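# Sort parcels into matching-colour trays with eight arms

## Task

Move every parcel into the tray that has the same colour as the parcel, leaving it lying flat on the bottom of that tray.

## Robot and tools

ROBOTS. Eight identical i2rt Big YAM arms, arm1 to arm8. Each has six revolute joints, a two-finger gripper and a wrist camera. Feet (base_link) in the scene frame, metres: arm1 (-2.151,-0.606,0.766), arm2 (-0.854,-0.623,0.797), arm3 (0.435,-0.612,0.752), arm4 (1.688,-0.612,0.754), arm5 (2.165,0.644,0.790), arm6 (0.850,0.628,0.817), arm7 (-0.424,0.615,0.799), arm8 (-1.661,0.655,0.757). Each foot faces along its own +x; the quaternions in the original setup give each heading. Table tops are at z=0.720. The hand reaches roughly 1.0 m from the joint1 axis.

FRAMES. One shared scene frame: origin on the floor, +z up, metres. The hand point lies between the finger pads, about 1 cm short of the tips. Fingers point along the hand's +z axis and open and close along its y axis. Quaternions are written w,x,y,z. Printed hand positions can be off, more so at long reach, and a hand often settles a centimetre or more from where it was sent.

CAMERAS. Wrist cameras are armN_cam_wrist; fixed room cameras are cam_arm1 to cam_arm8. Images are 672x504 pixels. The calibration supplied is approximate; fixed cameras may have shifted a few millimetres or degrees.

move. Arguments: keys arm1..arm8 plus cameras. Each arm key holds that arm's own object; arms left out keep their previous command. Inside an arm's object:
- joints: absolute targets by name. joint1_rad -2.879..2.879 (rotation about the foot, positive counter-clockwise seen from above, 0 along the foot's +x); joint2_rad 0..3.141 (shoulder, 0 = upper arm back and level, positive raises then swings forward); joint3_rad 0..3.019 (elbow, 0 = folded); joint4_rad -1.692..1.57 (hand pitch, positive tips fingers up); joint5_rad -1.57..1.57 (hand yaw, positive to the arm's right); joint6_rad -2.094..2.094 (hand roll, positive clockwise seen from behind). Radians. gripper_m 0..0.093 is the fingertip gap in metres. Completion tolerances are about ±0.045, 0.14, 0.09, 0.055, 0.03, 0.035 rad and ±0.003 m.
- target: seven numbers [x, y, z, qw, qx, qy, qz], an absolute hand pose in the scene frame (same layout as the printed hand line). The hand travels a straight line from its current hand_target toward it. When target is present, joints may contain only gripper_m.
- speed: top path speed in m/s, 0.002 to 0.5, default 0.25; only allowed with target. Rotation is capped at twice this number in rad/s.
All motions in a call start at once; all hand paths finish together, paced by the slowest. A path lasts 0.5 to 10 s and stops short after 10 s; no action exceeds 15 s. Each control step the commanded pose is clipped to 100 mm and 20 degrees from the measured hand. Paths ignore obstacles and other arms; hands lag, drift and may overshoot speed when the arm is nearly straight. Joint moves can swing the hand widely because joints run at different rates. cameras: list of camera names, [] for none, omitted or ["all"] for all.

wait: seconds 0 to 10, plus optional cameras; nothing new is commanded. zoom_image: camera name and region [x0, y0, x1, y1] in pixels, top-left origin, at most 504x504, only for a camera present in the latest images. finished_scene: scene = the current scene number; irreversible, and the result should stay correct without the robots.

RESULTS. Per arm: joint_positions, hand, hand_target (pose at the currently held joint targets), joint_status and hand_status, Joint velocities (rad/s, gripper m/s; "within noise" means effectively still), joint torques (N m, arm joints only, gravity included, offset and noisy; entries 3 and 4 flip sign beyond ±28), and on_its_own (uncommanded activity; "held at" is a target, not a reading). The "move" line gives each commanded arm "done" or its worst status. "as last shown" lists arms not in this action; their lines repeat earlier values and status reads "not commanded". "pictures" names the images in order. Status words: off_target (stopped away from target, maybe still pushing); time_out (joint kept a nearby target and keeps pushing; send the reported position to relax it); not_followed, "joint command not followed", "pose unreachable" (a safety check withheld the move, usually self or arm collision; the arm may keep trying); limit_stop_at_motor_heat (resend the target). MOTOR HOT warns at 85 °C; at 100 °C an OVER-TEMPERATURE FAULT drops the arm and gripper for 30 to 60 s or more.

GRIPPING. On a hard object gripper_m reads up to about 5 mm below its width (some read up to 2 mm wider). Empty and shut it reads 0 to 0.003. Commanding about 5 mm below the touch reading gives full force; soft items crush further with smaller targets. Release by commanding clearly wider than the reading.

CAUTIONS. If a move or wait is refused or halted by a stop, later move, wait and finished_scene calls in the same reply are skipped; unknown keys make a call invalid. The simulation keeps running while you think, holding the last command. Avoid: arm-to-arm contact (closing a gripper on another arm's fingers counts as a hard press; the safety check can miss finger, housing and camera contact), knocking anything out of the work area, dropping parcels or releasing them while moving, slamming, and long pushing or stretched holds that heat motors. Loose objects may occasionally be nudged by outside disturbances.

Each tool is called after "Request:" as name(argument=value, ...), one argument or row to a line, values as JSON.

## Session

Request:
move(
  cameras=["cam_arm1","cam_arm2","cam_arm3","cam_arm4","cam_arm5","cam_arm6","cam_arm7","cam_arm8"],
)

Scene clock: 0.00 s.
Joint torques (N m): no reading
Heat: arm1: hottest joint3_rad 31 °C; arm2: hottest joint3_rad 31 °C; arm3: hottest joint2_rad 31 °C; arm4: hottest joint3_rad 36 °C; arm5: hottest joint3_rad 33 °C; arm6: hottest joint3_rad 31 °C; arm7: hottest joint3_rad 37 °C; arm8: hottest joint1_rad 29 °C.
Joint velocities: within noise
arm1.joint_positions: joint1_rad=+0.458 joint2_rad=+0.456 joint3_rad=+1.438 joint4_rad=-1.139 joint5_rad=+0.063 joint6_rad=-0.074 gripper_m=+0.09396
arm1.joint_status: not commanded
arm1.hand: x=-1.9866 y=-0.6052 z=+1.4040 quat_wxyz=(-0.650, +0.024, -0.759, +0.041) (m; scene frame)
arm1.hand_target: x=-1.9921 y=-0.6053 z=+1.4119 quat_wxyz=(-0.658, +0.023, -0.752, +0.041) (m; scene frame)
arm1.hand_status: not commanded
arm2.joint_positions: joint1_rad=-0.133 joint2_rad=+0.490 joint3_rad=+1.431 joint4_rad=-1.371 joint5_rad=+0.122 joint6_rad=+0.254 gripper_m=+0.09396
arm2.joint_status: not commanded
arm2.hand: x=-0.9557 y=-0.4897 z=+1.3731 quat_wxyz=(-0.193, +0.711, -0.448, -0.506) (m; scene frame)
arm2.hand_target: x=-0.9532 y=-0.4923 z=+1.3817 quat_wxyz=(-0.195, +0.705, -0.446, -0.516) (m; scene frame)
arm2.hand_status: not commanded
arm3.joint_positions: joint1_rad=+0.288 joint2_rad=+0.566 joint3_rad=+1.355 joint4_rad=-1.309 joint5_rad=+0.227 joint6_rad=-0.408 gripper_m=+0.09396
arm3.joint_status: not commanded
arm3.hand: x=+0.2384 y=-0.5089 z=+1.2929 quat_wxyz=(-0.272, +0.862, -0.018, -0.428) (m; scene frame)
arm3.hand_target: x=+0.2407 y=-0.5098 z=+1.3061 quat_wxyz=(-0.276, +0.854, -0.020, -0.440) (m; scene frame)
arm3.hand_status: not commanded
arm4.joint_positions: joint1_rad=-0.202 joint2_rad=+0.526 joint3_rad=+1.372 joint4_rad=-1.530 joint5_rad=+0.176 joint6_rad=+0.279 gripper_m=+0.09396
arm4.joint_status: not commanded
arm4.hand: x=+1.8391 y=-0.5129 z=+1.2624 quat_wxyz=(-0.405, +0.175, -0.887, -0.138) (m; scene frame)
arm4.hand_target: x=+1.8372 y=-0.5146 z=+1.2716 quat_wxyz=(-0.414, +0.173, -0.882, -0.143) (m; scene frame)
arm4.hand_status: not commanded
arm5.joint_positions: joint1_rad=+0.150 joint2_rad=+0.484 joint3_rad=+1.403 joint4_rad=-1.356 joint5_rad=-0.018 joint6_rad=+0.258 gripper_m=+0.09396
arm5.joint_status: not commanded
arm5.hand: x=+1.9905 y=+0.6571 z=+1.3561 quat_wxyz=(+0.044, +0.831, -0.149, -0.534) (m; scene frame)
arm5.hand_target: x=+1.9935 y=+0.6567 z=+1.3668 quat_wxyz=(+0.045, +0.825, -0.147, -0.545) (m; scene frame)
arm5.hand_status: not commanded
arm6.joint_positions: joint1_rad=+0.005 joint2_rad=+0.600 joint3_rad=+1.377 joint4_rad=-1.425 joint5_rad=+0.198 joint6_rad=-0.419 gripper_m=+0.09396
arm6.joint_status: not commanded
arm6.hand: x=+1.0055 y=+0.4776 z=+1.3387 quat_wxyz=(-0.341, -0.130, -0.883, +0.295) (m; scene frame)
arm6.hand_target: x=+1.0039 y=+0.4787 z=+1.3519 quat_wxyz=(-0.354, -0.130, -0.876, +0.302) (m; scene frame)
arm6.hand_status: not commanded
arm7.joint_positions: joint1_rad=-0.316 joint2_rad=+0.535 joint3_rad=+1.368 joint4_rad=-1.177 joint5_rad=-0.073 joint6_rad=-0.126 gripper_m=+0.09396
arm7.joint_status: not commanded
arm7.hand: x=-0.2873 y=+0.4416 z=+1.3804 quat_wxyz=(-0.508, -0.311, -0.757, +0.270) (m; scene frame)
arm7.hand_target: x=-0.2897 y=+0.4449 z=+1.3917 quat_wxyz=(-0.517, -0.307, -0.750, +0.275) (m; scene frame)
arm7.hand_status: not commanded
arm8.joint_positions: joint1_rad=+0.154 joint2_rad=+0.581 joint3_rad=+1.368 joint4_rad=-1.211 joint5_rad=-0.224 joint6_rad=+0.370 gripper_m=+0.09396
arm8.joint_status: not commanded
arm8.hand: x=-1.7287 y=+0.4302 z=+1.3236 quat_wxyz=(-0.435, -0.755, -0.361, +0.333) (m; scene frame)
arm8.hand_target: x=-1.7273 y=+0.4330 z=+1.3347 quat_wxyz=(-0.441, -0.748, -0.360, +0.341) (m; scene frame)
arm8.hand_status: not commanded
pictures: cam_arm1, cam_arm2, cam_arm3, cam_arm4, cam_arm5, cam_arm6, cam_arm7, cam_arm8

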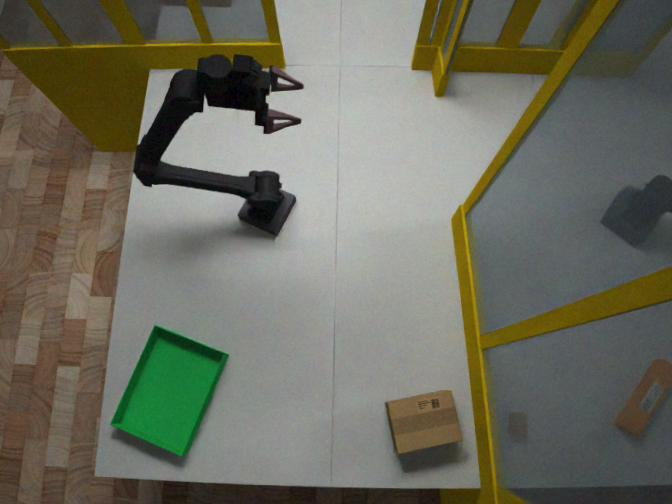

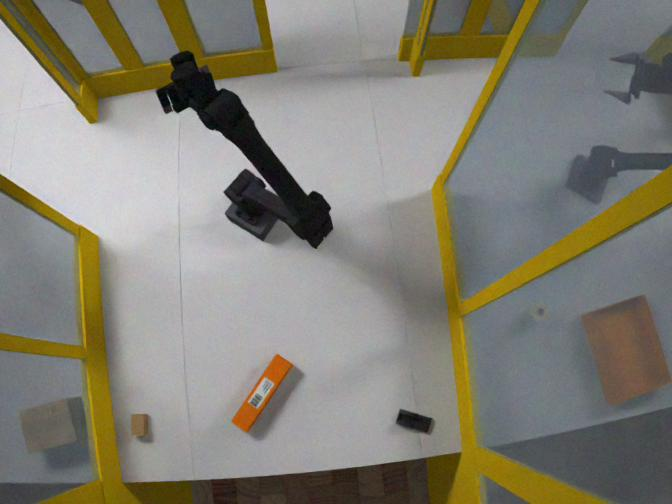

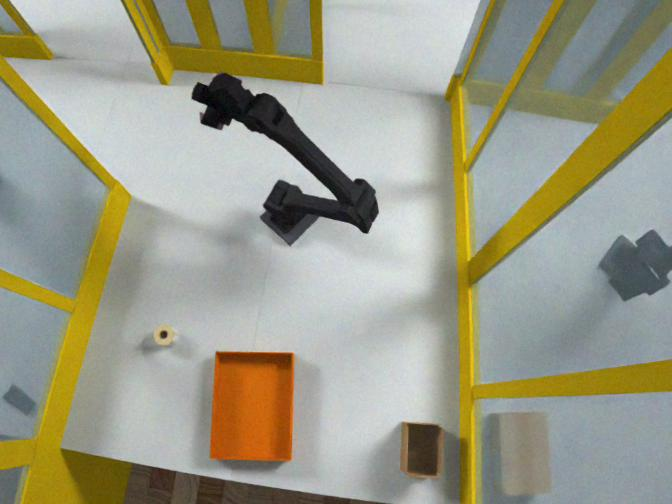

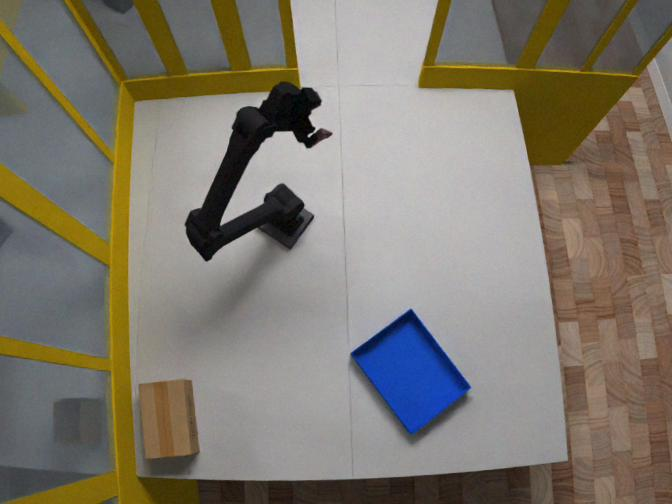

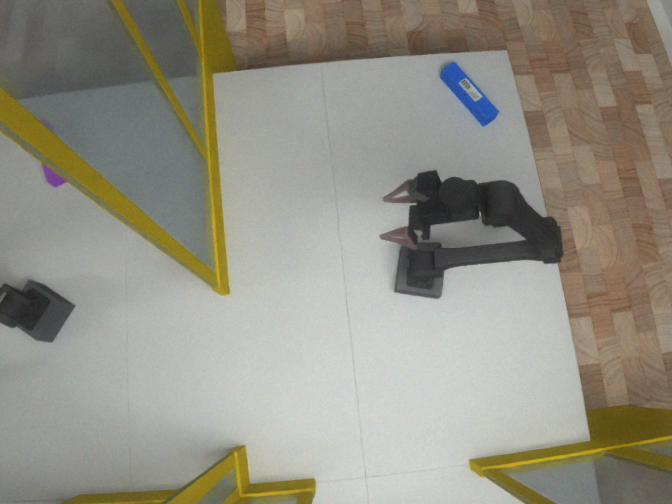

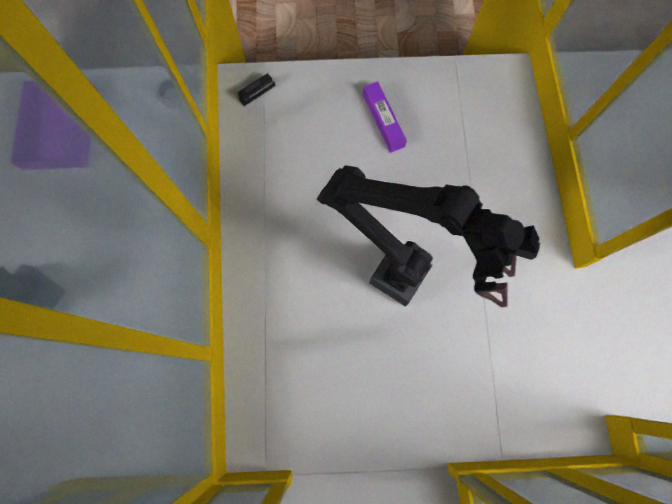

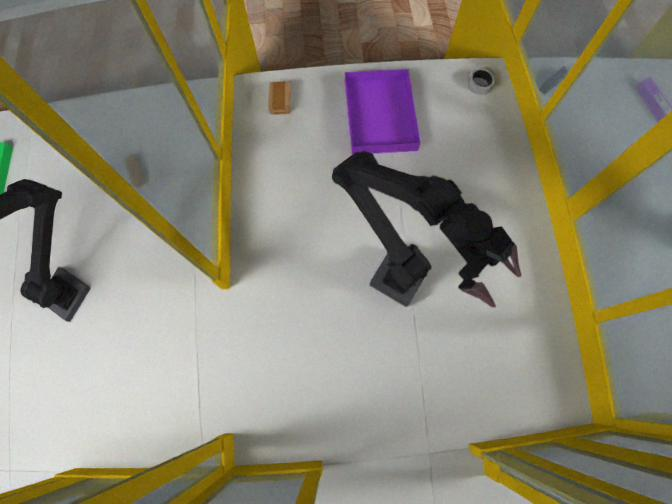

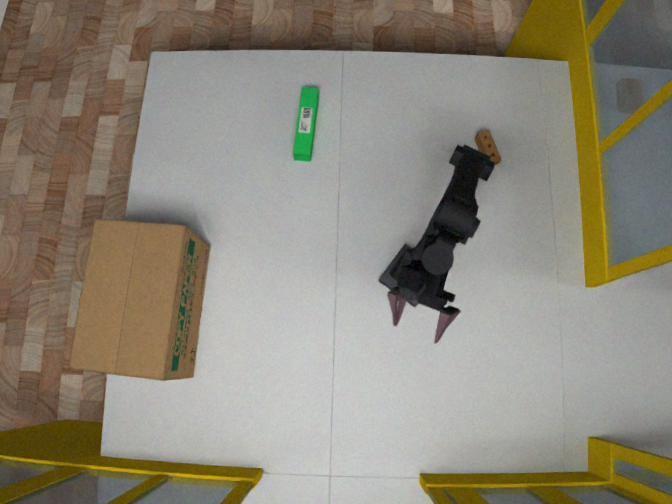

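Request:
zoom_image(
  camera="cam_arm8",
  region=[260, 75, 360, 175],
)

Request:
zoom_image(
  camera="cam_arm5",
  region=[420, 45, 520, 145],
)

Request:
zoom_image(
  camera="cam_arm2",
  region=[212, 345, 312, 445],
)

Request:
zoom_image(
  camera="cam_arm6",
  region=[335, 70, 435, 170],
)

Scaled by 5.040.

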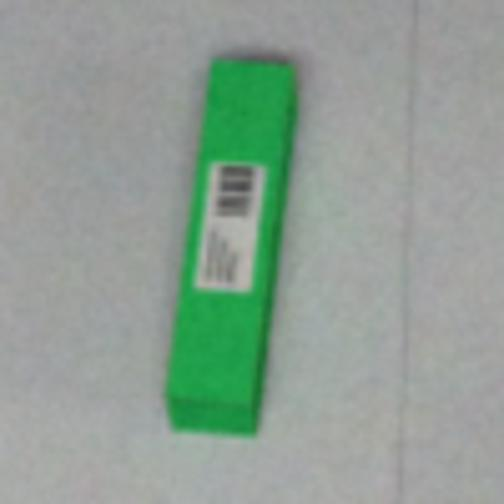

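Scaled by 5.040.

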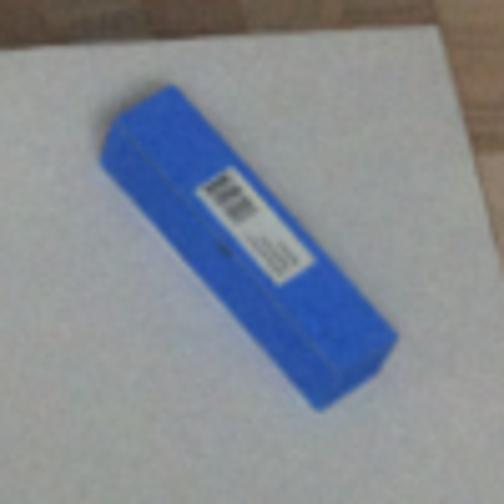

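Scaled by 5.040.

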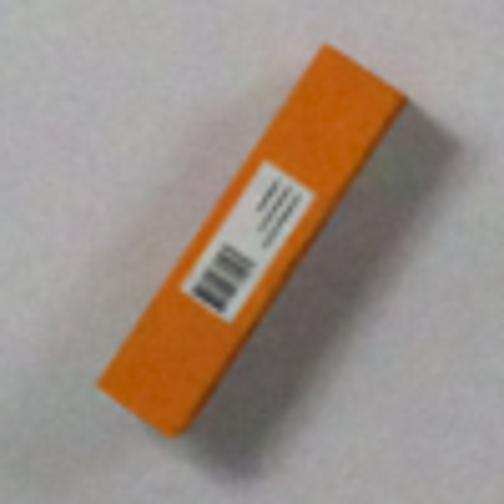

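Scaled by 5.040.

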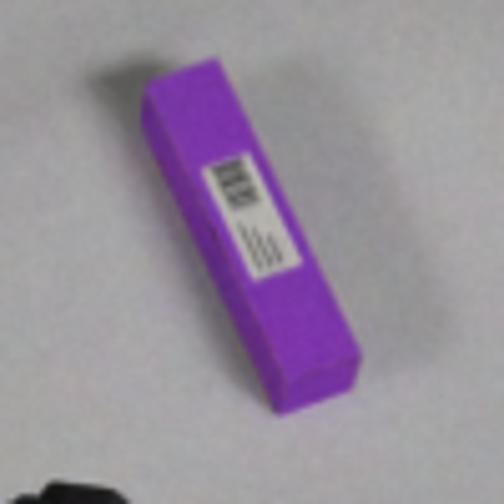

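Request:
move(
  arm8={"joints":{"joint1_rad":-1.94,"joint5_rad":0,"joint6_rad":0.64}},
  arm5={"joints":{"joint1_rad":-1.716,"joint5_rad":0,"joint6_rad":-0.9}},
  arm2={"joints":{"joint1_rad":2.174,"joint5_rad":0,"joint6_rad":0.64}},
  arm6={"joints":{"joint1_rad":2.204,"joint5_rad":0,"joint6_rad":-0.31}},
  cameras=["cam_arm8","cam_arm2"],
)

Scene clock: 119.03 s.
Joint torques (N m): arm1=[1.32 5.71 7.58 1.92 0.1 -0.01] | arm2=[0.85 4.54 7.79 2.18 -0.09 0.02] | arm3=[-0.56 1.26 10.18 1.62 -0.05 0.01] | arm4=[-0.03 3.43 9.95 1.76 0.01 0.03] | arm5=[-1.14 5.36 6.79 1.99 -0.16 -0.12] | arm6=[0.21 2.78 9.51 1.58 -0.01 0.02] | arm7=[-0.32 1.61 10.44 1.59 -0.1 0.13] | arm8=[1.2 2.96 10.55 1.54 0.02 -0.03]
Heat: arm1: hottest joint3_rad 34 °C; arm2: hottest joint3_rad 38 °C; arm3: hottest joint3_rad 34 °C; arm4: hottest joint3_rad 43 °C; arm5: hottest joint3_rad 37 °C; arm6: hottest joint3_rad 36 °C; arm7: hottest joint3_rad 48 °C; arm8: hottest joint3_rad 38 °C.
move: arm2 done; arm5 done; arm6 done; arm8 done
Joint velocities: within noise
arm1, arm3, arm4, arm7: as last shown
arm2.joint_positions: joint1_rad=+2.166 joint2_rad=+0.490 joint3_rad=+1.431 joint4_rad=-1.371 joint5_rad=+0.003 joint6_rad=+0.626 gripper_m=+0.09399
arm2.joint_status: all done
arm2.hand: x=-0.8659 y=-0.7910 z=+1.3722 quat_wxyz=(+0.472, +0.762, +0.358, -0.262) (m; scene frame)
arm2.hand_target: x=-0.8639 y=-0.7875 z=+1.3809 quat_wxyz=(+0.483, +0.757, +0.353, -0.261) (m; scene frame)
arm2.hand_status: not commanded
arm5.joint_positions: joint1_rad=-1.708 joint2_rad=+0.484 joint3_rad=+1.403 joint4_rad=-1.356 joint5_rad=-0.001 joint6_rad=-0.890 gripper_m=+0.09398
arm5.joint_status: all done
arm5.hand: x=+2.2299 y=+0.7999 z=+1.3578 quat_wxyz=(-0.535, +0.723, -0.432, -0.076) (m; scene frame)
arm5.hand_target: x=+2.2301 y=+0.7964 z=+1.3685 quat_wxyz=(-0.546, +0.717, -0.428, -0.072) (m; scene frame)
arm5.hand_status: not commanded
arm6.joint_positions: joint1_rad=+2.194 joint2_rad=+0.600 joint3_rad=+1.377 joint4_rad=-1.425 joint5_rad=+0.001 joint6_rad=-0.319 gripper_m=+0.09398
arm6.joint_status: all done
arm6.hand: x=+0.8498 y=+0.8444 z=+1.3367 quat_wxyz=(-0.360, +0.727, -0.523, -0.261) (m; scene frame)
arm6.hand_target: x=+0.8476 y=+0.8425 z=+1.3500 quat_wxyz=(-0.369, +0.722, -0.518, -0.273) (m; scene frame)
arm6.hand_status: not commanded
arm8.joint_positions: joint1_rad=-1.934 joint2_rad=+0.581 joint3_rad=+1.368 joint4_rad=-1.211 joint5_rad=-0.002 joint6_rad=+0.633 gripper_m=+0.09398
arm8.joint_status: all done
arm8.hand: x=-1.7948 y=+0.8507 z=+1.3215 quat_wxyz=(+0.090, -0.585, +0.603, +0.534) (m; scene frame)
arm8.hand_target: x=-1.7916 y=+0.8492 z=+1.3326 quat_wxyz=(+0.092, -0.576, +0.602, +0.545) (m; scene frame)
arm8.hand_status: not commanded
pictures: cam_arm2, cam_arm8

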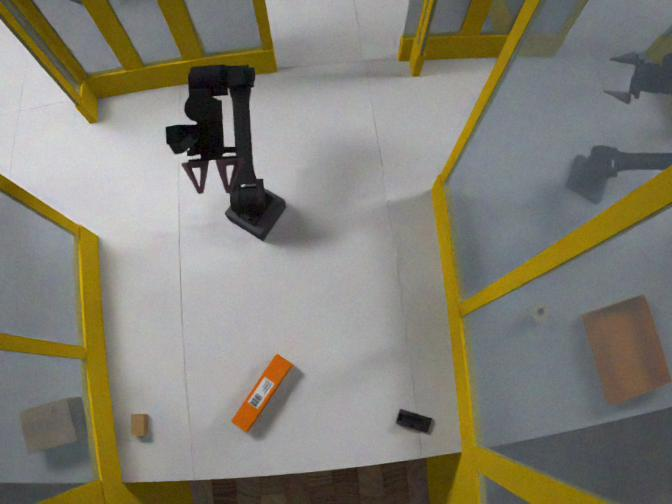

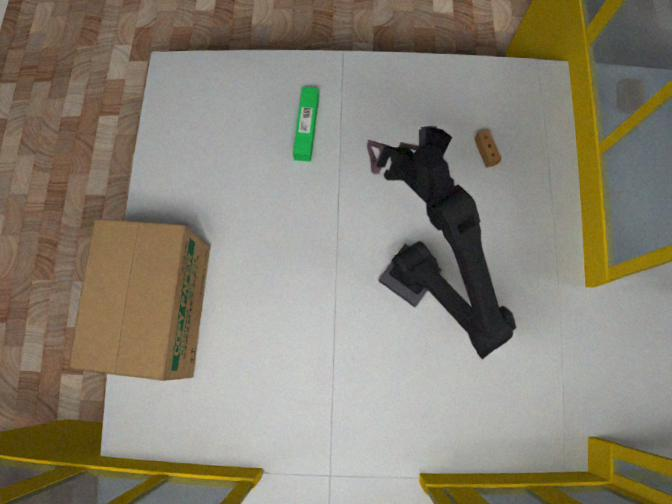

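Request:
move(
  arm8={"target":[-2.017,1.184,0.97,0,-0.692,0.722,0],"speed":0.35},
  arm5={"target":[2.453,1.314,0.97,0,-0.859,0.512,0],"speed":0.35},
  arm2={"target":[-0.888,-1.235,0.97,0,0.906,0.424,0],"speed":0.35},
  arm6={"target":[0.84,1.295,0.97,0,-0.812,0.584,0],"speed":0.35},
  cameras=["arm8_cam_wrist","arm5_cam_wrist","arm2_cam_wrist","arm6_cam_wrist"],
)

Scene clock: 168.03 s.
Joint torques (N m): arm1=[1.03 5.77 7.47 2 0.1 0.01] | arm2=[0.67 -22.18 11.73 0.09 0.02 0.07] | arm3=[-0.73 1.2 10.15 1.63 -0.05 0] | arm4=[-0.03 3.43 9.95 1.77 0.01 0.03] | arm5=[-1.14 -21.89 10.13 -0.01 -0.3 -0.13] | arm6=[0.26 -15.74 12.82 -0.18 -0.01 0] | arm7=[-0.32 1.49 10.41 1.58 -0.09 0.12] | arm8=[1.2 -19.49 14.58 -0.65 0.07 0.01]
Heat: arm1: hottest joint3_rad 34 °C; arm2: hottest joint3_rad 38 °C; arm3: hottest joint3_rad 35 °C; arm4: hottest joint3_rad 43 °C; arm5: hottest joint3_rad 37 °C; arm6: hottest joint3_rad 37 °C; arm7: hottest joint3_rad 49 °C; arm8: hottest joint3_rad 39 °C.
move: arm2 off_target; arm5 off_target; arm6 off_target; arm8 off_target
Joint velocities: within noise
arm1, arm3, arm4, arm7: as last shown
arm2.joint_positions: joint1_rad=+2.170 joint2_rad=+1.964 joint3_rad=+1.835 joint4_rad=-1.470 joint5_rad=+0.000 joint6_rad=+0.628 gripper_m=+0.09399
arm2.joint_status: not commanded
arm2.hand: x=-0.8913 y=-1.2234 z=+0.9559 quat_wxyz=(-0.013, +0.904, +0.427, +0.007) (m; scene frame)
arm2.hand_target: x=-0.8879 y=-1.2343 z=+0.9701 quat_wxyz=(+0.000, +0.906, +0.424, +0.000) (m; scene frame)
arm2.hand_status: off_target (0.019 m and 1.7 deg from the pose sent, 0.599 m and 65.3 deg at the start)
arm5.joint_positions: joint1_rad=-1.709 joint2_rad=+2.362 joint3_rad=+2.485 joint4_rad=-1.675 joint5_rad=+0.000 joint6_rad=-0.892 gripper_m=+0.09398
arm5.joint_status: not commanded
arm5.hand: x=+2.4457 y=+1.3088 z=+0.9449 quat_wxyz=(-0.013, +0.858, -0.513, -0.001) (m; scene frame)
arm5.hand_target: x=+2.4522 y=+1.3125 z=+0.9696 quat_wxyz=(-0.036, +0.858, -0.512, -0.005) (m; scene frame)
arm5.hand_status: off_target (0.027 m and 1.5 deg from the pose sent, 0.681 m and 65.4 deg at the start; a joint's target at an end of its range on 27 of 94 steps)
arm6.joint_positions: joint1_rad=+2.194 joint2_rad=+2.128 joint3_rad=+2.052 joint4_rad=-1.525 joint5_rad=+0.000 joint6_rad=-0.317 gripper_m=+0.09398
arm6.joint_status: not commanded
arm6.hand: x=+0.8472 y=+1.2814 z=+0.9581 quat_wxyz=(+0.012, +0.811, -0.584, +0.009) (m; scene frame)
arm6.hand_target: x=+0.8401 y=+1.2941 z=+0.9699 quat_wxyz=(+0.000, +0.812, -0.584, -0.001) (m; scene frame)
arm6.hand_status: off_target (0.019 m and 1.8 deg from the pose sent, 0.581 m and 52.9 deg at the start)
arm8.joint_positions: joint1_rad=-1.935 joint2_rad=+2.033 joint3_rad=+2.050 joint4_rad=-1.617 joint5_rad=-0.002 joint6_rad=+0.633 gripper_m=+0.09398
arm8.joint_status: not commanded
arm8.hand: x=-2.0146 y=+1.1722 z=+0.9569 quat_wxyz=(-0.004, -0.695, +0.718, -0.015) (m; scene frame)
arm8.hand_target: x=-2.0166 y=+1.1834 z=+0.9699 quat_wxyz=(+0.000, -0.692, +0.722, +0.000) (m; scene frame)
arm8.hand_status: off_target (0.018 m and 1.8 deg from the pose sent, 0.533 m and 65.6 deg at the start)
pictures: arm2_cam_wrist, arm5_cam_wrist, arm6_cam_wrist, arm8_cam_wrist
camera_calibration:
arm2_cam_wrist: T_world_to_cam=[[-0.768413, 0.639231, 0.0303997, 0.0668792], [0.524362, 0.601676, 0.60252, 0.631911], [0.366859, 0.478925, -0.797525, 1.79579], [0, 0, 0, 1]] pos_world=[-0.938759, -1.283, 1.04941]
arm5_cam_wrist: T_world_to_cam=[[0.886351, 0.462247, 0.0266407, -2.79681], [0.370686, -0.742908, 0.557386, -0.453313], [0.277442, -0.484165, -0.829826, 0.863361], [0, 0, 0, 1]] pos_world=[2.40746, 1.37406, 1.04362]
arm6_cam_wrist: T_world_to_cam=[[0.946213, 0.32353, -0.00293373, -1.21484], [0.260786, -0.757278, 0.598766, 0.181635], [0.191497, -0.567326, -0.800919, 1.45643], [0, 0, 0, 1]] pos_world=[0.823225, 1.35686, 1.05416]
arm8_cam_wrist: T_world_to_cam=[[0.999259, -0.0381301, 0.00523803, 2.05383], [-0.0333636, -0.790298, 0.611814, 0.277916], [-0.0191889, -0.611535, -0.790984, 1.55563], [0, 0, 0, 1]] pos_world=[-2.01318, 1.24927, 1.04969]

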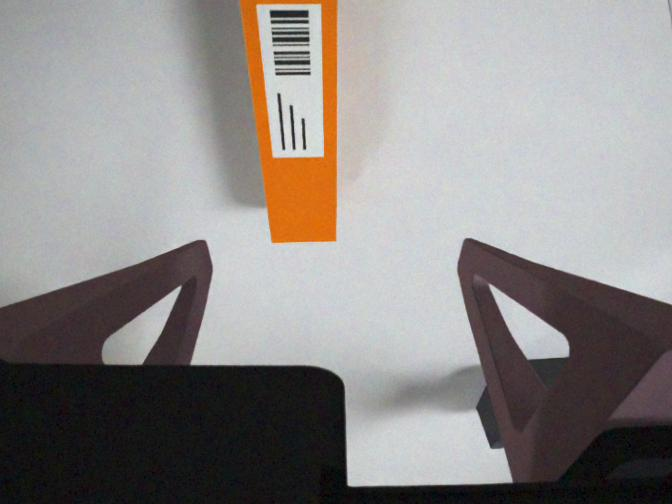

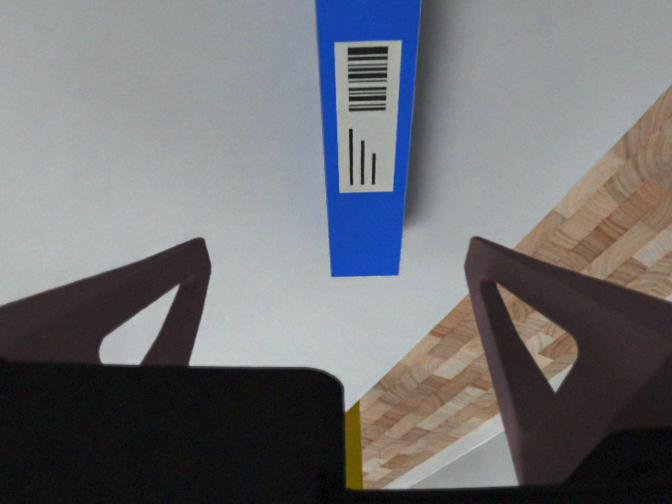

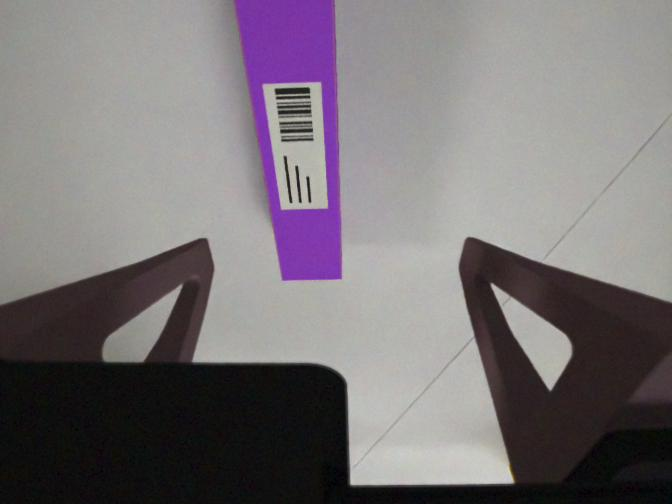

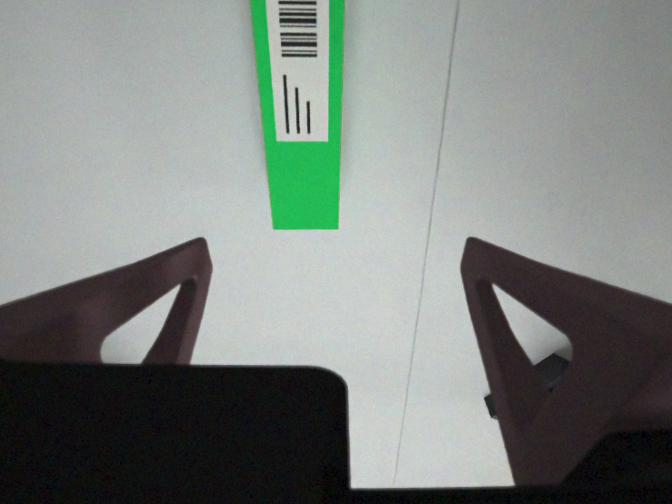

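Request:
move(
  arm8={"target":[-2.038,1.208,0.86,0,-0.692,0.722,0],"speed":0.2},
  arm5={"target":[2.468,1.335,0.86,0,-0.862,0.507,0],"speed":0.2},
  arm2={"target":[-0.889,-1.262,0.86,0,0.906,0.423,0],"speed":0.2},
  arm6={"target":[0.820,1.262,0.86,0,-0.816,0.578,0],"speed":0.2},
  arm1={"joints":{"joint1_rad":1.47,"gripper_m":0.094}},
  arm4={"joints":{"joint1_rad":0.148,"gripper_m":0.094}},
  arm3={"joints":{"joint1_rad":0.192,"gripper_m":0.094}},
  arm7={"joints":{"joint1_rad":-1.05,"gripper_m":0.094}},
  cameras=["arm8_cam_wrist","arm5_cam_wrist","arm2_cam_wrist","arm6_cam_wrist"],
)

Scene clock: 197.27 s.
Joint torques (N m): arm1=[2.55 5.42 7.65 2 0.1 0.01] | arm2=[0.79 -24 8.83 0.87 0.03 0.08] | arm3=[-1.85 1.32 10.17 1.62 -0.04 0] | arm4=[1.26 3.49 9.95 1.77 0.01 0.03] | arm5=[-1.73 -22.95 10.28 -0.12 -0.24 -0.15] | arm6=[0.09 -17.32 7.79 0.53 0 0] | arm7=[-1.08 1.61 10.43 1.63 -0.09 0.11] | arm8=[1.79 -21.54 11.04 0.21 0.06 0.02]
Heat: arm1: hottest joint3_rad 34 °C; arm2: hottest joint3_rad 43 °C; arm3: hottest joint3_rad 35 °C; arm4: hottest joint3_rad 43 °C; arm5: hottest joint3_rad 39 °C; arm6: hottest joint3_rad 42 °C; arm7: hottest joint3_rad 49 °C; arm8: hottest joint3_rad 39 °C.
move: arm1 done; arm2 done; arm3 done; arm4 done; arm5 off_target; arm6 off_target; arm7 done; arm8 done
Joint velocities: within noise
arm1.joint_positions: joint1_rad=+1.457 joint2_rad=+0.456 joint3_rad=+1.438 joint4_rad=-1.139 joint5_rad=+0.063 joint6_rad=-0.074 gripper_m=+0.09397
arm1.joint_status: all done
arm1.hand: x=-2.0585 y=-0.4623 z=+1.4023 quat_wxyz=(-0.586, +0.386, -0.658, -0.275) (m; scene frame)
arm1.hand_target: x=-2.0630 y=-0.4658 z=+1.4102 quat_wxyz=(-0.591, +0.386, -0.650, -0.282) (m; scene frame)
arm1.hand_status: not commanded
arm2.joint_positions: joint1_rad=+2.170 joint2_rad=+2.106 joint3_rad=+1.801 joint4_rad=-1.285 joint5_rad=+0.000 joint6_rad=+0.629 gripper_m=+0.09399
arm2.joint_status: not commanded
arm2.hand: x=-0.8932 y=-1.2548 z=+0.8577 quat_wxyz=(-0.009, +0.905, +0.426, +0.005) (m; scene frame)
arm2.hand_target: x=-0.8890 y=-1.2618 z=+0.8601 quat_wxyz=(+0.000, +0.906, +0.423, +0.000) (m; scene frame)
arm2.hand_status: done (0.009 m and 1.2 deg from the pose sent, 0.103 m and 1.8 deg at the start)
arm3.joint_positions: joint1_rad=+0.206 joint2_rad=+0.566 joint3_rad=+1.355 joint4_rad=-1.309 joint5_rad=+0.226 joint6_rad=-0.408 gripper_m=+0.09396
arm3.joint_status: all done
arm3.hand: x=+0.2477 y=-0.4935 z=+1.2930 quat_wxyz=(-0.289, +0.860, -0.053, -0.417) (m; scene frame)
arm3.hand_target: x=+0.2517 y=-0.4919 z=+1.3063 quat_wxyz=(-0.297, +0.852, -0.061, -0.427) (m; scene frame)
arm3.hand_status: not commanded
arm4.joint_positions: joint1_rad=+0.133 joint2_rad=+0.526 joint3_rad=+1.372 joint4_rad=-1.530 joint5_rad=+0.175 joint6_rad=+0.279 gripper_m=+0.09396
arm4.joint_status: all done
arm4.hand: x=+1.8000 y=-0.4702 z=+1.2625 quat_wxyz=(-0.375, +0.319, -0.846, -0.206) (m; scene frame)
arm4.hand_target: x=+1.7969 y=-0.4710 z=+1.2716 quat_wxyz=(-0.381, +0.323, -0.839, -0.216) (m; scene frame)
arm4.hand_status: not commanded
arm5.joint_positions: joint1_rad=-1.715 joint2_rad=+2.561 joint3_rad=+2.563 joint4_rad=-1.632 joint5_rad=+0.000 joint6_rad=-0.910 gripper_m=+0.09398
arm5.joint_status: not commanded
arm5.hand: x=+2.4580 y=+1.3266 z=+0.8323 quat_wxyz=(+0.026, +0.861, -0.508, +0.004) (m; scene frame)
arm5.hand_target: x=+2.4675 y=+1.3338 z=+0.8600 quat_wxyz=(-0.001, +0.862, -0.507, +0.000) (m; scene frame)
arm5.hand_status: off_target (0.031 m and 3.0 deg from the pose sent, 0.092 m and 1.8 deg at the start)
arm6.joint_positions: joint1_rad=+2.229 joint2_rad=+2.128 joint3_rad=+1.762 joint4_rad=-1.233 joint5_rad=+0.000 joint6_rad=-0.299 gripper_m=+0.09398
arm6.joint_status: not commanded
arm6.hand: x=+0.8257 y=+1.2573 z=+0.8505 quat_wxyz=(+0.011, +0.816, -0.578, +0.009) (m; scene frame)
arm6.hand_target: x=+0.8201 y=+1.2619 z=+0.8601 quat_wxyz=(+0.000, +0.816, -0.578, +0.000) (m; scene frame)
arm6.hand_status: off_target (0.012 m and 1.6 deg from the pose sent, 0.104 m and 2.0 deg at the start)
arm7.joint_positions: joint1_rad=-1.041 joint2_rad=+0.535 joint3_rad=+1.368 joint4_rad=-1.177 joint5_rad=-0.073 joint6_rad=-0.126 gripper_m=+0.09396
arm7.joint_status: all done
arm7.hand: x=-0.4352 y=+0.3945 z=+1.3803 quat_wxyz=(-0.379, -0.558, -0.598, +0.433) (m; scene frame)
arm7.hand_target: x=-0.4368 y=+0.3987 z=+1.3917 quat_wxyz=(-0.383, -0.556, -0.590, +0.443) (m; scene frame)
arm7.hand_status: not commanded
arm8.joint_positions: joint1_rad=-1.935 joint2_rad=+2.163 joint3_rad=+2.006 joint4_rad=-1.432 joint5_rad=-0.002 joint6_rad=+0.635 gripper_m=+0.09398
arm8.joint_status: not commanded
arm8.hand: x=-2.0350 y=+1.2019 z=+0.8582 quat_wxyz=(-0.003, -0.695, +0.719, -0.009) (m; scene frame)
arm8.hand_target: x=-2.0379 y=+1.2079 z=+0.8601 quat_wxyz=(+0.000, -0.692, +0.722, +0.000) (m; scene frame)
arm8.hand_status: done (0.007 m and 1.2 deg from the pose sent, 0.106 m and 1.8 deg at the start)
pictures: arm2_cam_wrist, arm5_cam_wrist, arm6_cam_wrist, arm8_cam_wrist
camera_calibration:
arm2_cam_wrist: T_world_to_cam=[[-0.76742, 0.640675, 0.0245594, 0.0962209], [0.52567, 0.606809, 0.596199, 0.723957], [0.367067, 0.470445, -0.802461, 1.72703], [0, 0, 0, 1]] pos_world=[-0.940657, -1.31342, 0.951889]
arm5_cam_wrist: T_world_to_cam=[[0.880221, 0.473318, -0.0343576, -2.7618], [0.397815, -0.696455, 0.597238, -0.543379], [0.258755, -0.53937, -0.801328, 0.870654], [0, 0, 0, 1]] pos_world=[2.42187, 1.39838, 0.927317]
arm6_cam_wrist: T_world_to_cam=[[0.940788, 0.338993, -0.0015425, -1.20312], [0.272856, -0.754527, 0.596858, 0.221591], [0.201167, -0.561937, -0.802346, 1.34715], [0, 0, 0, 1]] pos_world=[0.800419, 1.33206, 0.946764]
arm8_cam_wrist: T_world_to_cam=[[0.999184, -0.0403797, -0.00106044, 2.08377], [-0.0315114, -0.795628, 0.604966, 0.377184], [-0.0252721, -0.604439, -0.796251, 1.47898], [0, 0, 0, 1]] pos_world=[-2.03281, 1.2782, 0.951669]

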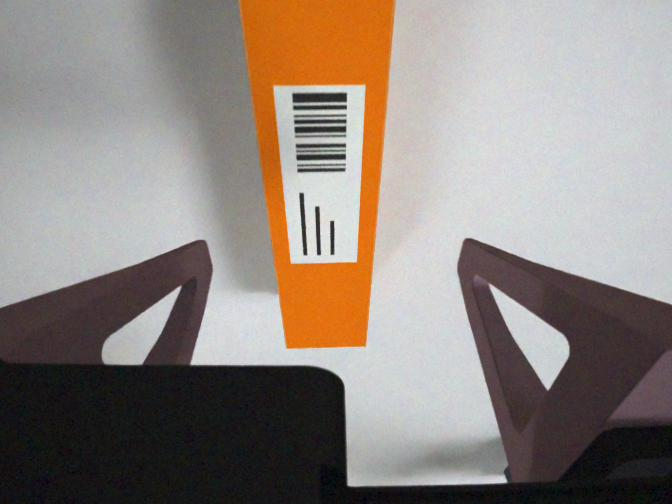

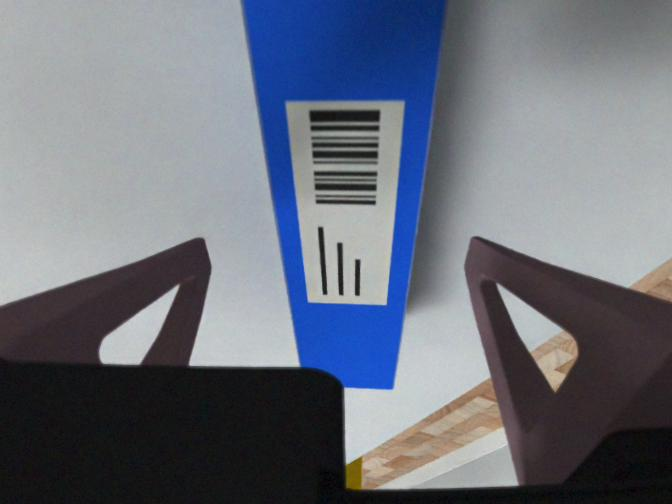

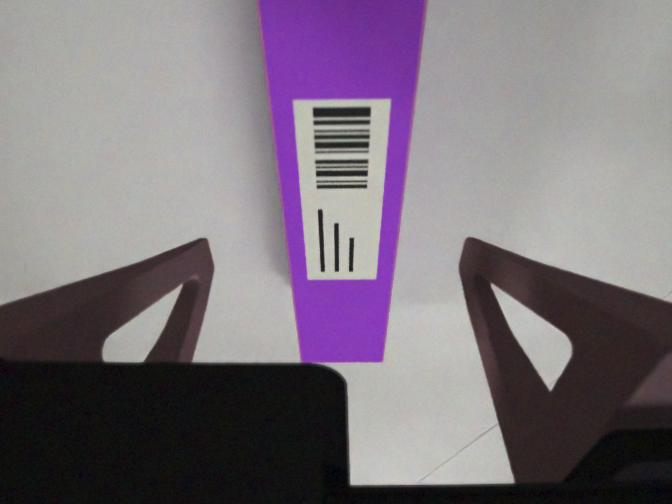

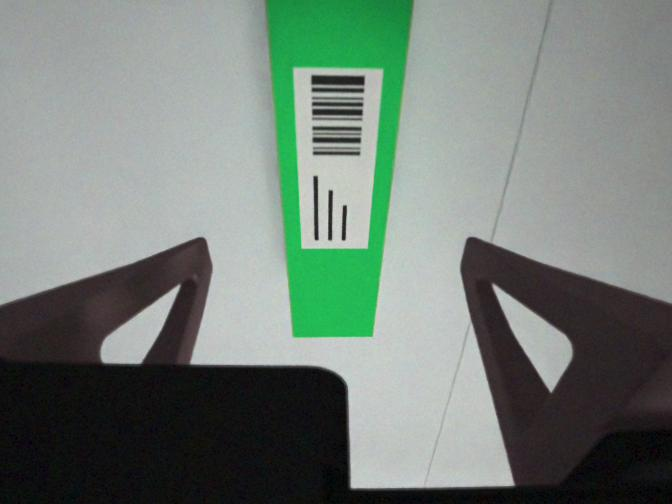

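Request:
move(
  arm8={"target":[-2.035,1.206,0.747,0,-0.692,0.722,0],"speed":0.15},
  arm5={"target":[2.463,1.328,0.752,0,-0.862,0.507,0],"speed":0.15},
  arm2={"target":[-0.886,-1.258,0.747,0,0.906,0.423,0],"speed":0.15},
  arm6={"target":[0.829,1.258,0.752,0,-0.816,0.578,0],"speed":0.15},
  cameras=["arm5_cam_wrist","arm2_cam_wrist"],
)

Request:
move(
  arm8={"joints":{"gripper_m":0.05}},
  arm5={"joints":{"gripper_m":0.05}},
  arm2={"joints":{"gripper_m":0.05}},
  arm6={"joints":{"gripper_m":0.05}},
  cameras=[],
)

Scene clock: 212.03 s.
Joint torques (N m): arm1=[2.32 5.6 7.62 2.03 0.09 0] | arm2=[0.85 -23.71 7.57 0.91 0.03 0.08] | arm3=[-1.73 1.32 10.15 1.61 -0.04 0] | arm4=[1.26 3.43 9.95 1.76 0.01 0.03] | arm5=[-1.14 -20.54 6.58 0.85 -0.27 -0.16] | arm6=[-0.97 -15.91 7.56 0.55 0.01 -0.14] | arm7=[-1.08 1.67 10.41 1.62 -0.11 0.12] | arm8=[1.61 -21.48 9.5 0.29 0.07 0.02]
Heat: arm1: hottest joint3_rad 34 °C; arm2: hottest joint3_rad 42 °C; arm3: hottest joint3_rad 35 °C; arm4: hottest joint3_rad 44 °C; arm5: hottest joint3_rad 40 °C; arm6: hottest joint3_rad 40 °C; arm7: hottest joint3_rad 49 °C; arm8: hottest joint3_rad 40 °C.
move: arm2 done; arm5 done; arm6 done; arm8 done
Joint velocities: within noise
arm1, arm3, arm4, arm7: as last shown
arm2.joint_positions: joint1_rad=+2.174 joint2_rad=+2.213 joint3_rad=+1.690 joint4_rad=-1.050 joint5_rad=+0.000 joint6_rad=+0.634 gripper_m=+0.09399
arm2.joint_status: not commanded
arm2.hand: x=-0.8908 y=-1.2549 z=+0.7527 quat_wxyz=(-0.002, +0.905, +0.426, +0.001) (m; scene frame)
arm2.hand_target: x=-0.8859 y=-1.2579 z=+0.7471 quat_wxyz=(+0.000, +0.906, +0.423, +0.000) (m; scene frame)
arm2.hand_status: done (0.008 m and 0.4 deg from the pose sent, 0.111 m and 1.2 deg at the start)
arm5.joint_positions: joint1_rad=-1.715 joint2_rad=+2.551 joint3_rad=+2.336 joint4_rad=-1.375 joint5_rad=+0.000 joint6_rad=-0.911 gripper_m=+0.09398
arm5.joint_status: not commanded
arm5.hand: x=+2.4582 y=+1.3267 z=+0.7533 quat_wxyz=(+0.006, +0.861, -0.508, +0.001) (m; scene frame)
arm5.hand_target: x=+2.4630 y=+1.3280 z=+0.7520 quat_wxyz=(+0.000, +0.862, -0.507, +0.000) (m; scene frame)
arm5.hand_status: done (0.005 m and 0.7 deg from the pose sent, 0.081 m and 3.0 deg at the start)
arm6.joint_positions: joint1_rad=+2.229 joint2_rad=+2.227 joint3_rad=+1.655 joint4_rad=-1.012 joint5_rad=+0.000 joint6_rad=-0.299 gripper_m=+0.09398
arm6.joint_status: not commanded
arm6.hand: x=+0.8258 y=+1.2524 z=+0.7536 quat_wxyz=(+0.005, +0.816, -0.578, +0.004) (m; scene frame)
arm6.hand_target: x=+0.8291 y=+1.2579 z=+0.7520 quat_wxyz=(+0.000, +0.816, -0.578, +0.000) (m; scene frame)
arm6.hand_status: done (0.007 m and 0.8 deg from the pose sent, 0.099 m and 1.6 deg at the start)
arm8.joint_positions: joint1_rad=-1.935 joint2_rad=+2.237 joint3_rad=+1.855 joint4_rad=-1.188 joint5_rad=-0.002 joint6_rad=+0.635 gripper_m=+0.09398
arm8.joint_status: not commanded
arm8.hand: x=-2.0358 y=+1.2029 z=+0.7548 quat_wxyz=(-0.001, -0.695, +0.719, +0.000) (m; scene frame)
arm8.hand_target: x=-2.0349 y=+1.2059 z=+0.7472 quat_wxyz=(+0.000, -0.692, +0.722, +0.000) (m; scene frame)
arm8.hand_status: done (0.008 m and 0.5 deg from the pose sent, 0.111 m and 1.2 deg at the start)
pictures: arm2_cam_wrist, arm5_cam_wrist
camera_calibration:
arm2_cam_wrist: T_world_to_cam=[[-0.766906, 0.641575, 0.0153574, 0.109207], [0.526767, 0.615641, 0.586091, 0.805138], [0.366567, 0.457567, -0.8101, 1.63105], [0, 0, 0, 1]] pos_world=[-0.938257, -1.31205, 0.847753]
arm5_cam_wrist: T_world_to_cam=[[0.880297, 0.474415, -0.00271018, -2.79016], [0.388621, -0.717802, 0.577697, -0.430577], [0.272123, -0.509598, -0.816247, 0.746142], [0, 0, 0, 1]] pos_world=[2.42046, 1.39486, 0.850218]

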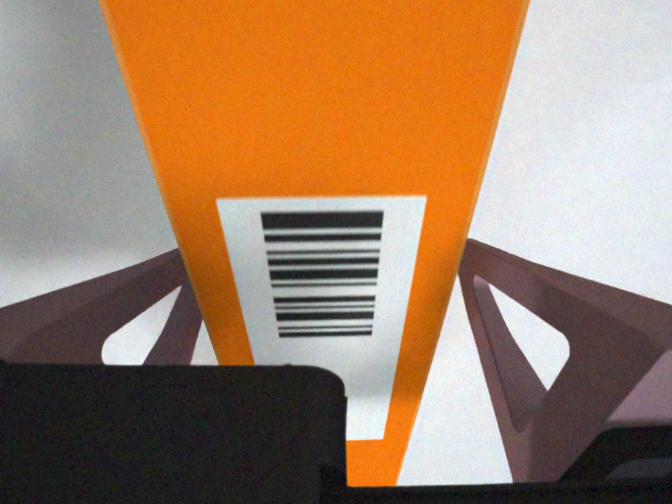

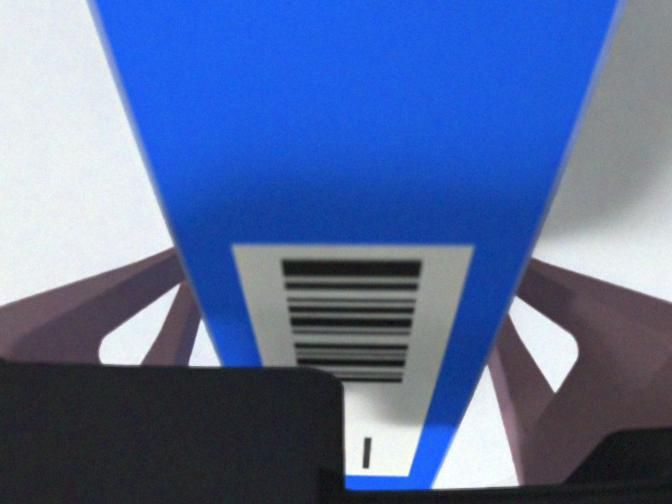

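Scene clock: 212.63 s.
Joint torques (N m): arm1=[2.14 5.25 7.65 2.06 0.09 0.01] | arm2=[0.85 -23.53 7.58 0.88 0.04 0.07] | arm3=[-1.73 1.2 10.18 1.63 -0.04 0.01] | arm4=[1.26 3.43 9.95 1.77 0.01 0.03] | arm5=[-1.38 -21.42 6.61 0.72 -0.26 -0.12] | arm6=[-1.03 -15.74 7.51 0.54 0 -0.13] | arm7=[-1.26 1.49 10.48 1.61 -0.08 0.13] | arm8=[1.38 -21.13 9.48 0.21 0.03 0.01]
Heat: arm1: hottest joint3_rad 34 °C; arm2: hottest joint3_rad 42 °C; arm3: hottest joint3_rad 35 °C; arm4: hottest joint3_rad 44 °C; arm5: hottest joint3_rad 40 °C; arm6: hottest joint3_rad 40 °C; arm7: hottest joint3_rad 49 °C; arm8: hottest joint3_rad 40 °C.
move: arm2 off_target; arm5 off_target; arm6 off_target; arm8 off_target
Joint velocities: within noise
arm1, arm3, arm4, arm7: as last shown
arm2.joint_positions: joint1_rad=+2.174 joint2_rad=+2.213 joint3_rad=+1.690 joint4_rad=-1.050 joint5_rad=+0.000 joint6_rad=+0.634 gripper_m=+0.05864
arm2.joint_status: gripper_m off_target (ended at +0.05867, target +0.05000)
arm2.hand: x=-0.8908 y=-1.2551 z=+0.7527 quat_wxyz=(-0.002, +0.905, +0.426, +0.001) (m; scene frame)
arm2.hand_target: x=-0.8859 y=-1.2579 z=+0.7471 quat_wxyz=(+0.000, +0.906, +0.423, +0.000) (m; scene frame)
arm2.hand_status: not commanded
arm5.joint_positions: joint1_rad=-1.715 joint2_rad=+2.551 joint3_rad=+2.336 joint4_rad=-1.374 joint5_rad=+0.000 joint6_rad=-0.911 gripper_m=+0.05852
arm5.joint_status: gripper_m off_target (ended at +0.05854, target +0.05000)
arm5.hand: x=+2.4582 y=+1.3268 z=+0.7533 quat_wxyz=(+0.005, +0.862, -0.508, +0.001) (m; scene frame)
arm5.hand_target: x=+2.4630 y=+1.3280 z=+0.7520 quat_wxyz=(+0.000, +0.862, -0.507, +0.000) (m; scene frame)
arm5.hand_status: not commanded
arm6.joint_positions: joint1_rad=+2.229 joint2_rad=+2.227 joint3_rad=+1.655 joint4_rad=-1.012 joint5_rad=+0.001 joint6_rad=-0.299 gripper_m=+0.05954
arm6.joint_status: gripper_m off_target (ended at +0.05956, target +0.05000)
arm6.hand: x=+0.8259 y=+1.2525 z=+0.7536 quat_wxyz=(+0.005, +0.816, -0.578, +0.004) (m; scene frame)
arm6.hand_target: x=+0.8291 y=+1.2578 z=+0.7520 quat_wxyz=(+0.000, +0.816, -0.578, +0.000) (m; scene frame)
arm6.hand_status: not commanded
arm8.joint_positions: joint1_rad=-1.935 joint2_rad=+2.237 joint3_rad=+1.855 joint4_rad=-1.188 joint5_rad=-0.002 joint6_rad=+0.635 gripper_m=+0.06004
arm8.joint_status: gripper_m off_target (ended at +0.06007, target +0.05000)
arm8.hand: x=-2.0358 y=+1.2030 z=+0.7548 quat_wxyz=(-0.001, -0.695, +0.719, +0.000) (m; scene frame)
arm8.hand_target: x=-2.0349 y=+1.2059 z=+0.7472 quat_wxyz=(+0.000, -0.692, +0.722, +0.000) (m; scene frame)
arm8.hand_status: not commanded
pictures: none
No camera images: "cameras" was empty.


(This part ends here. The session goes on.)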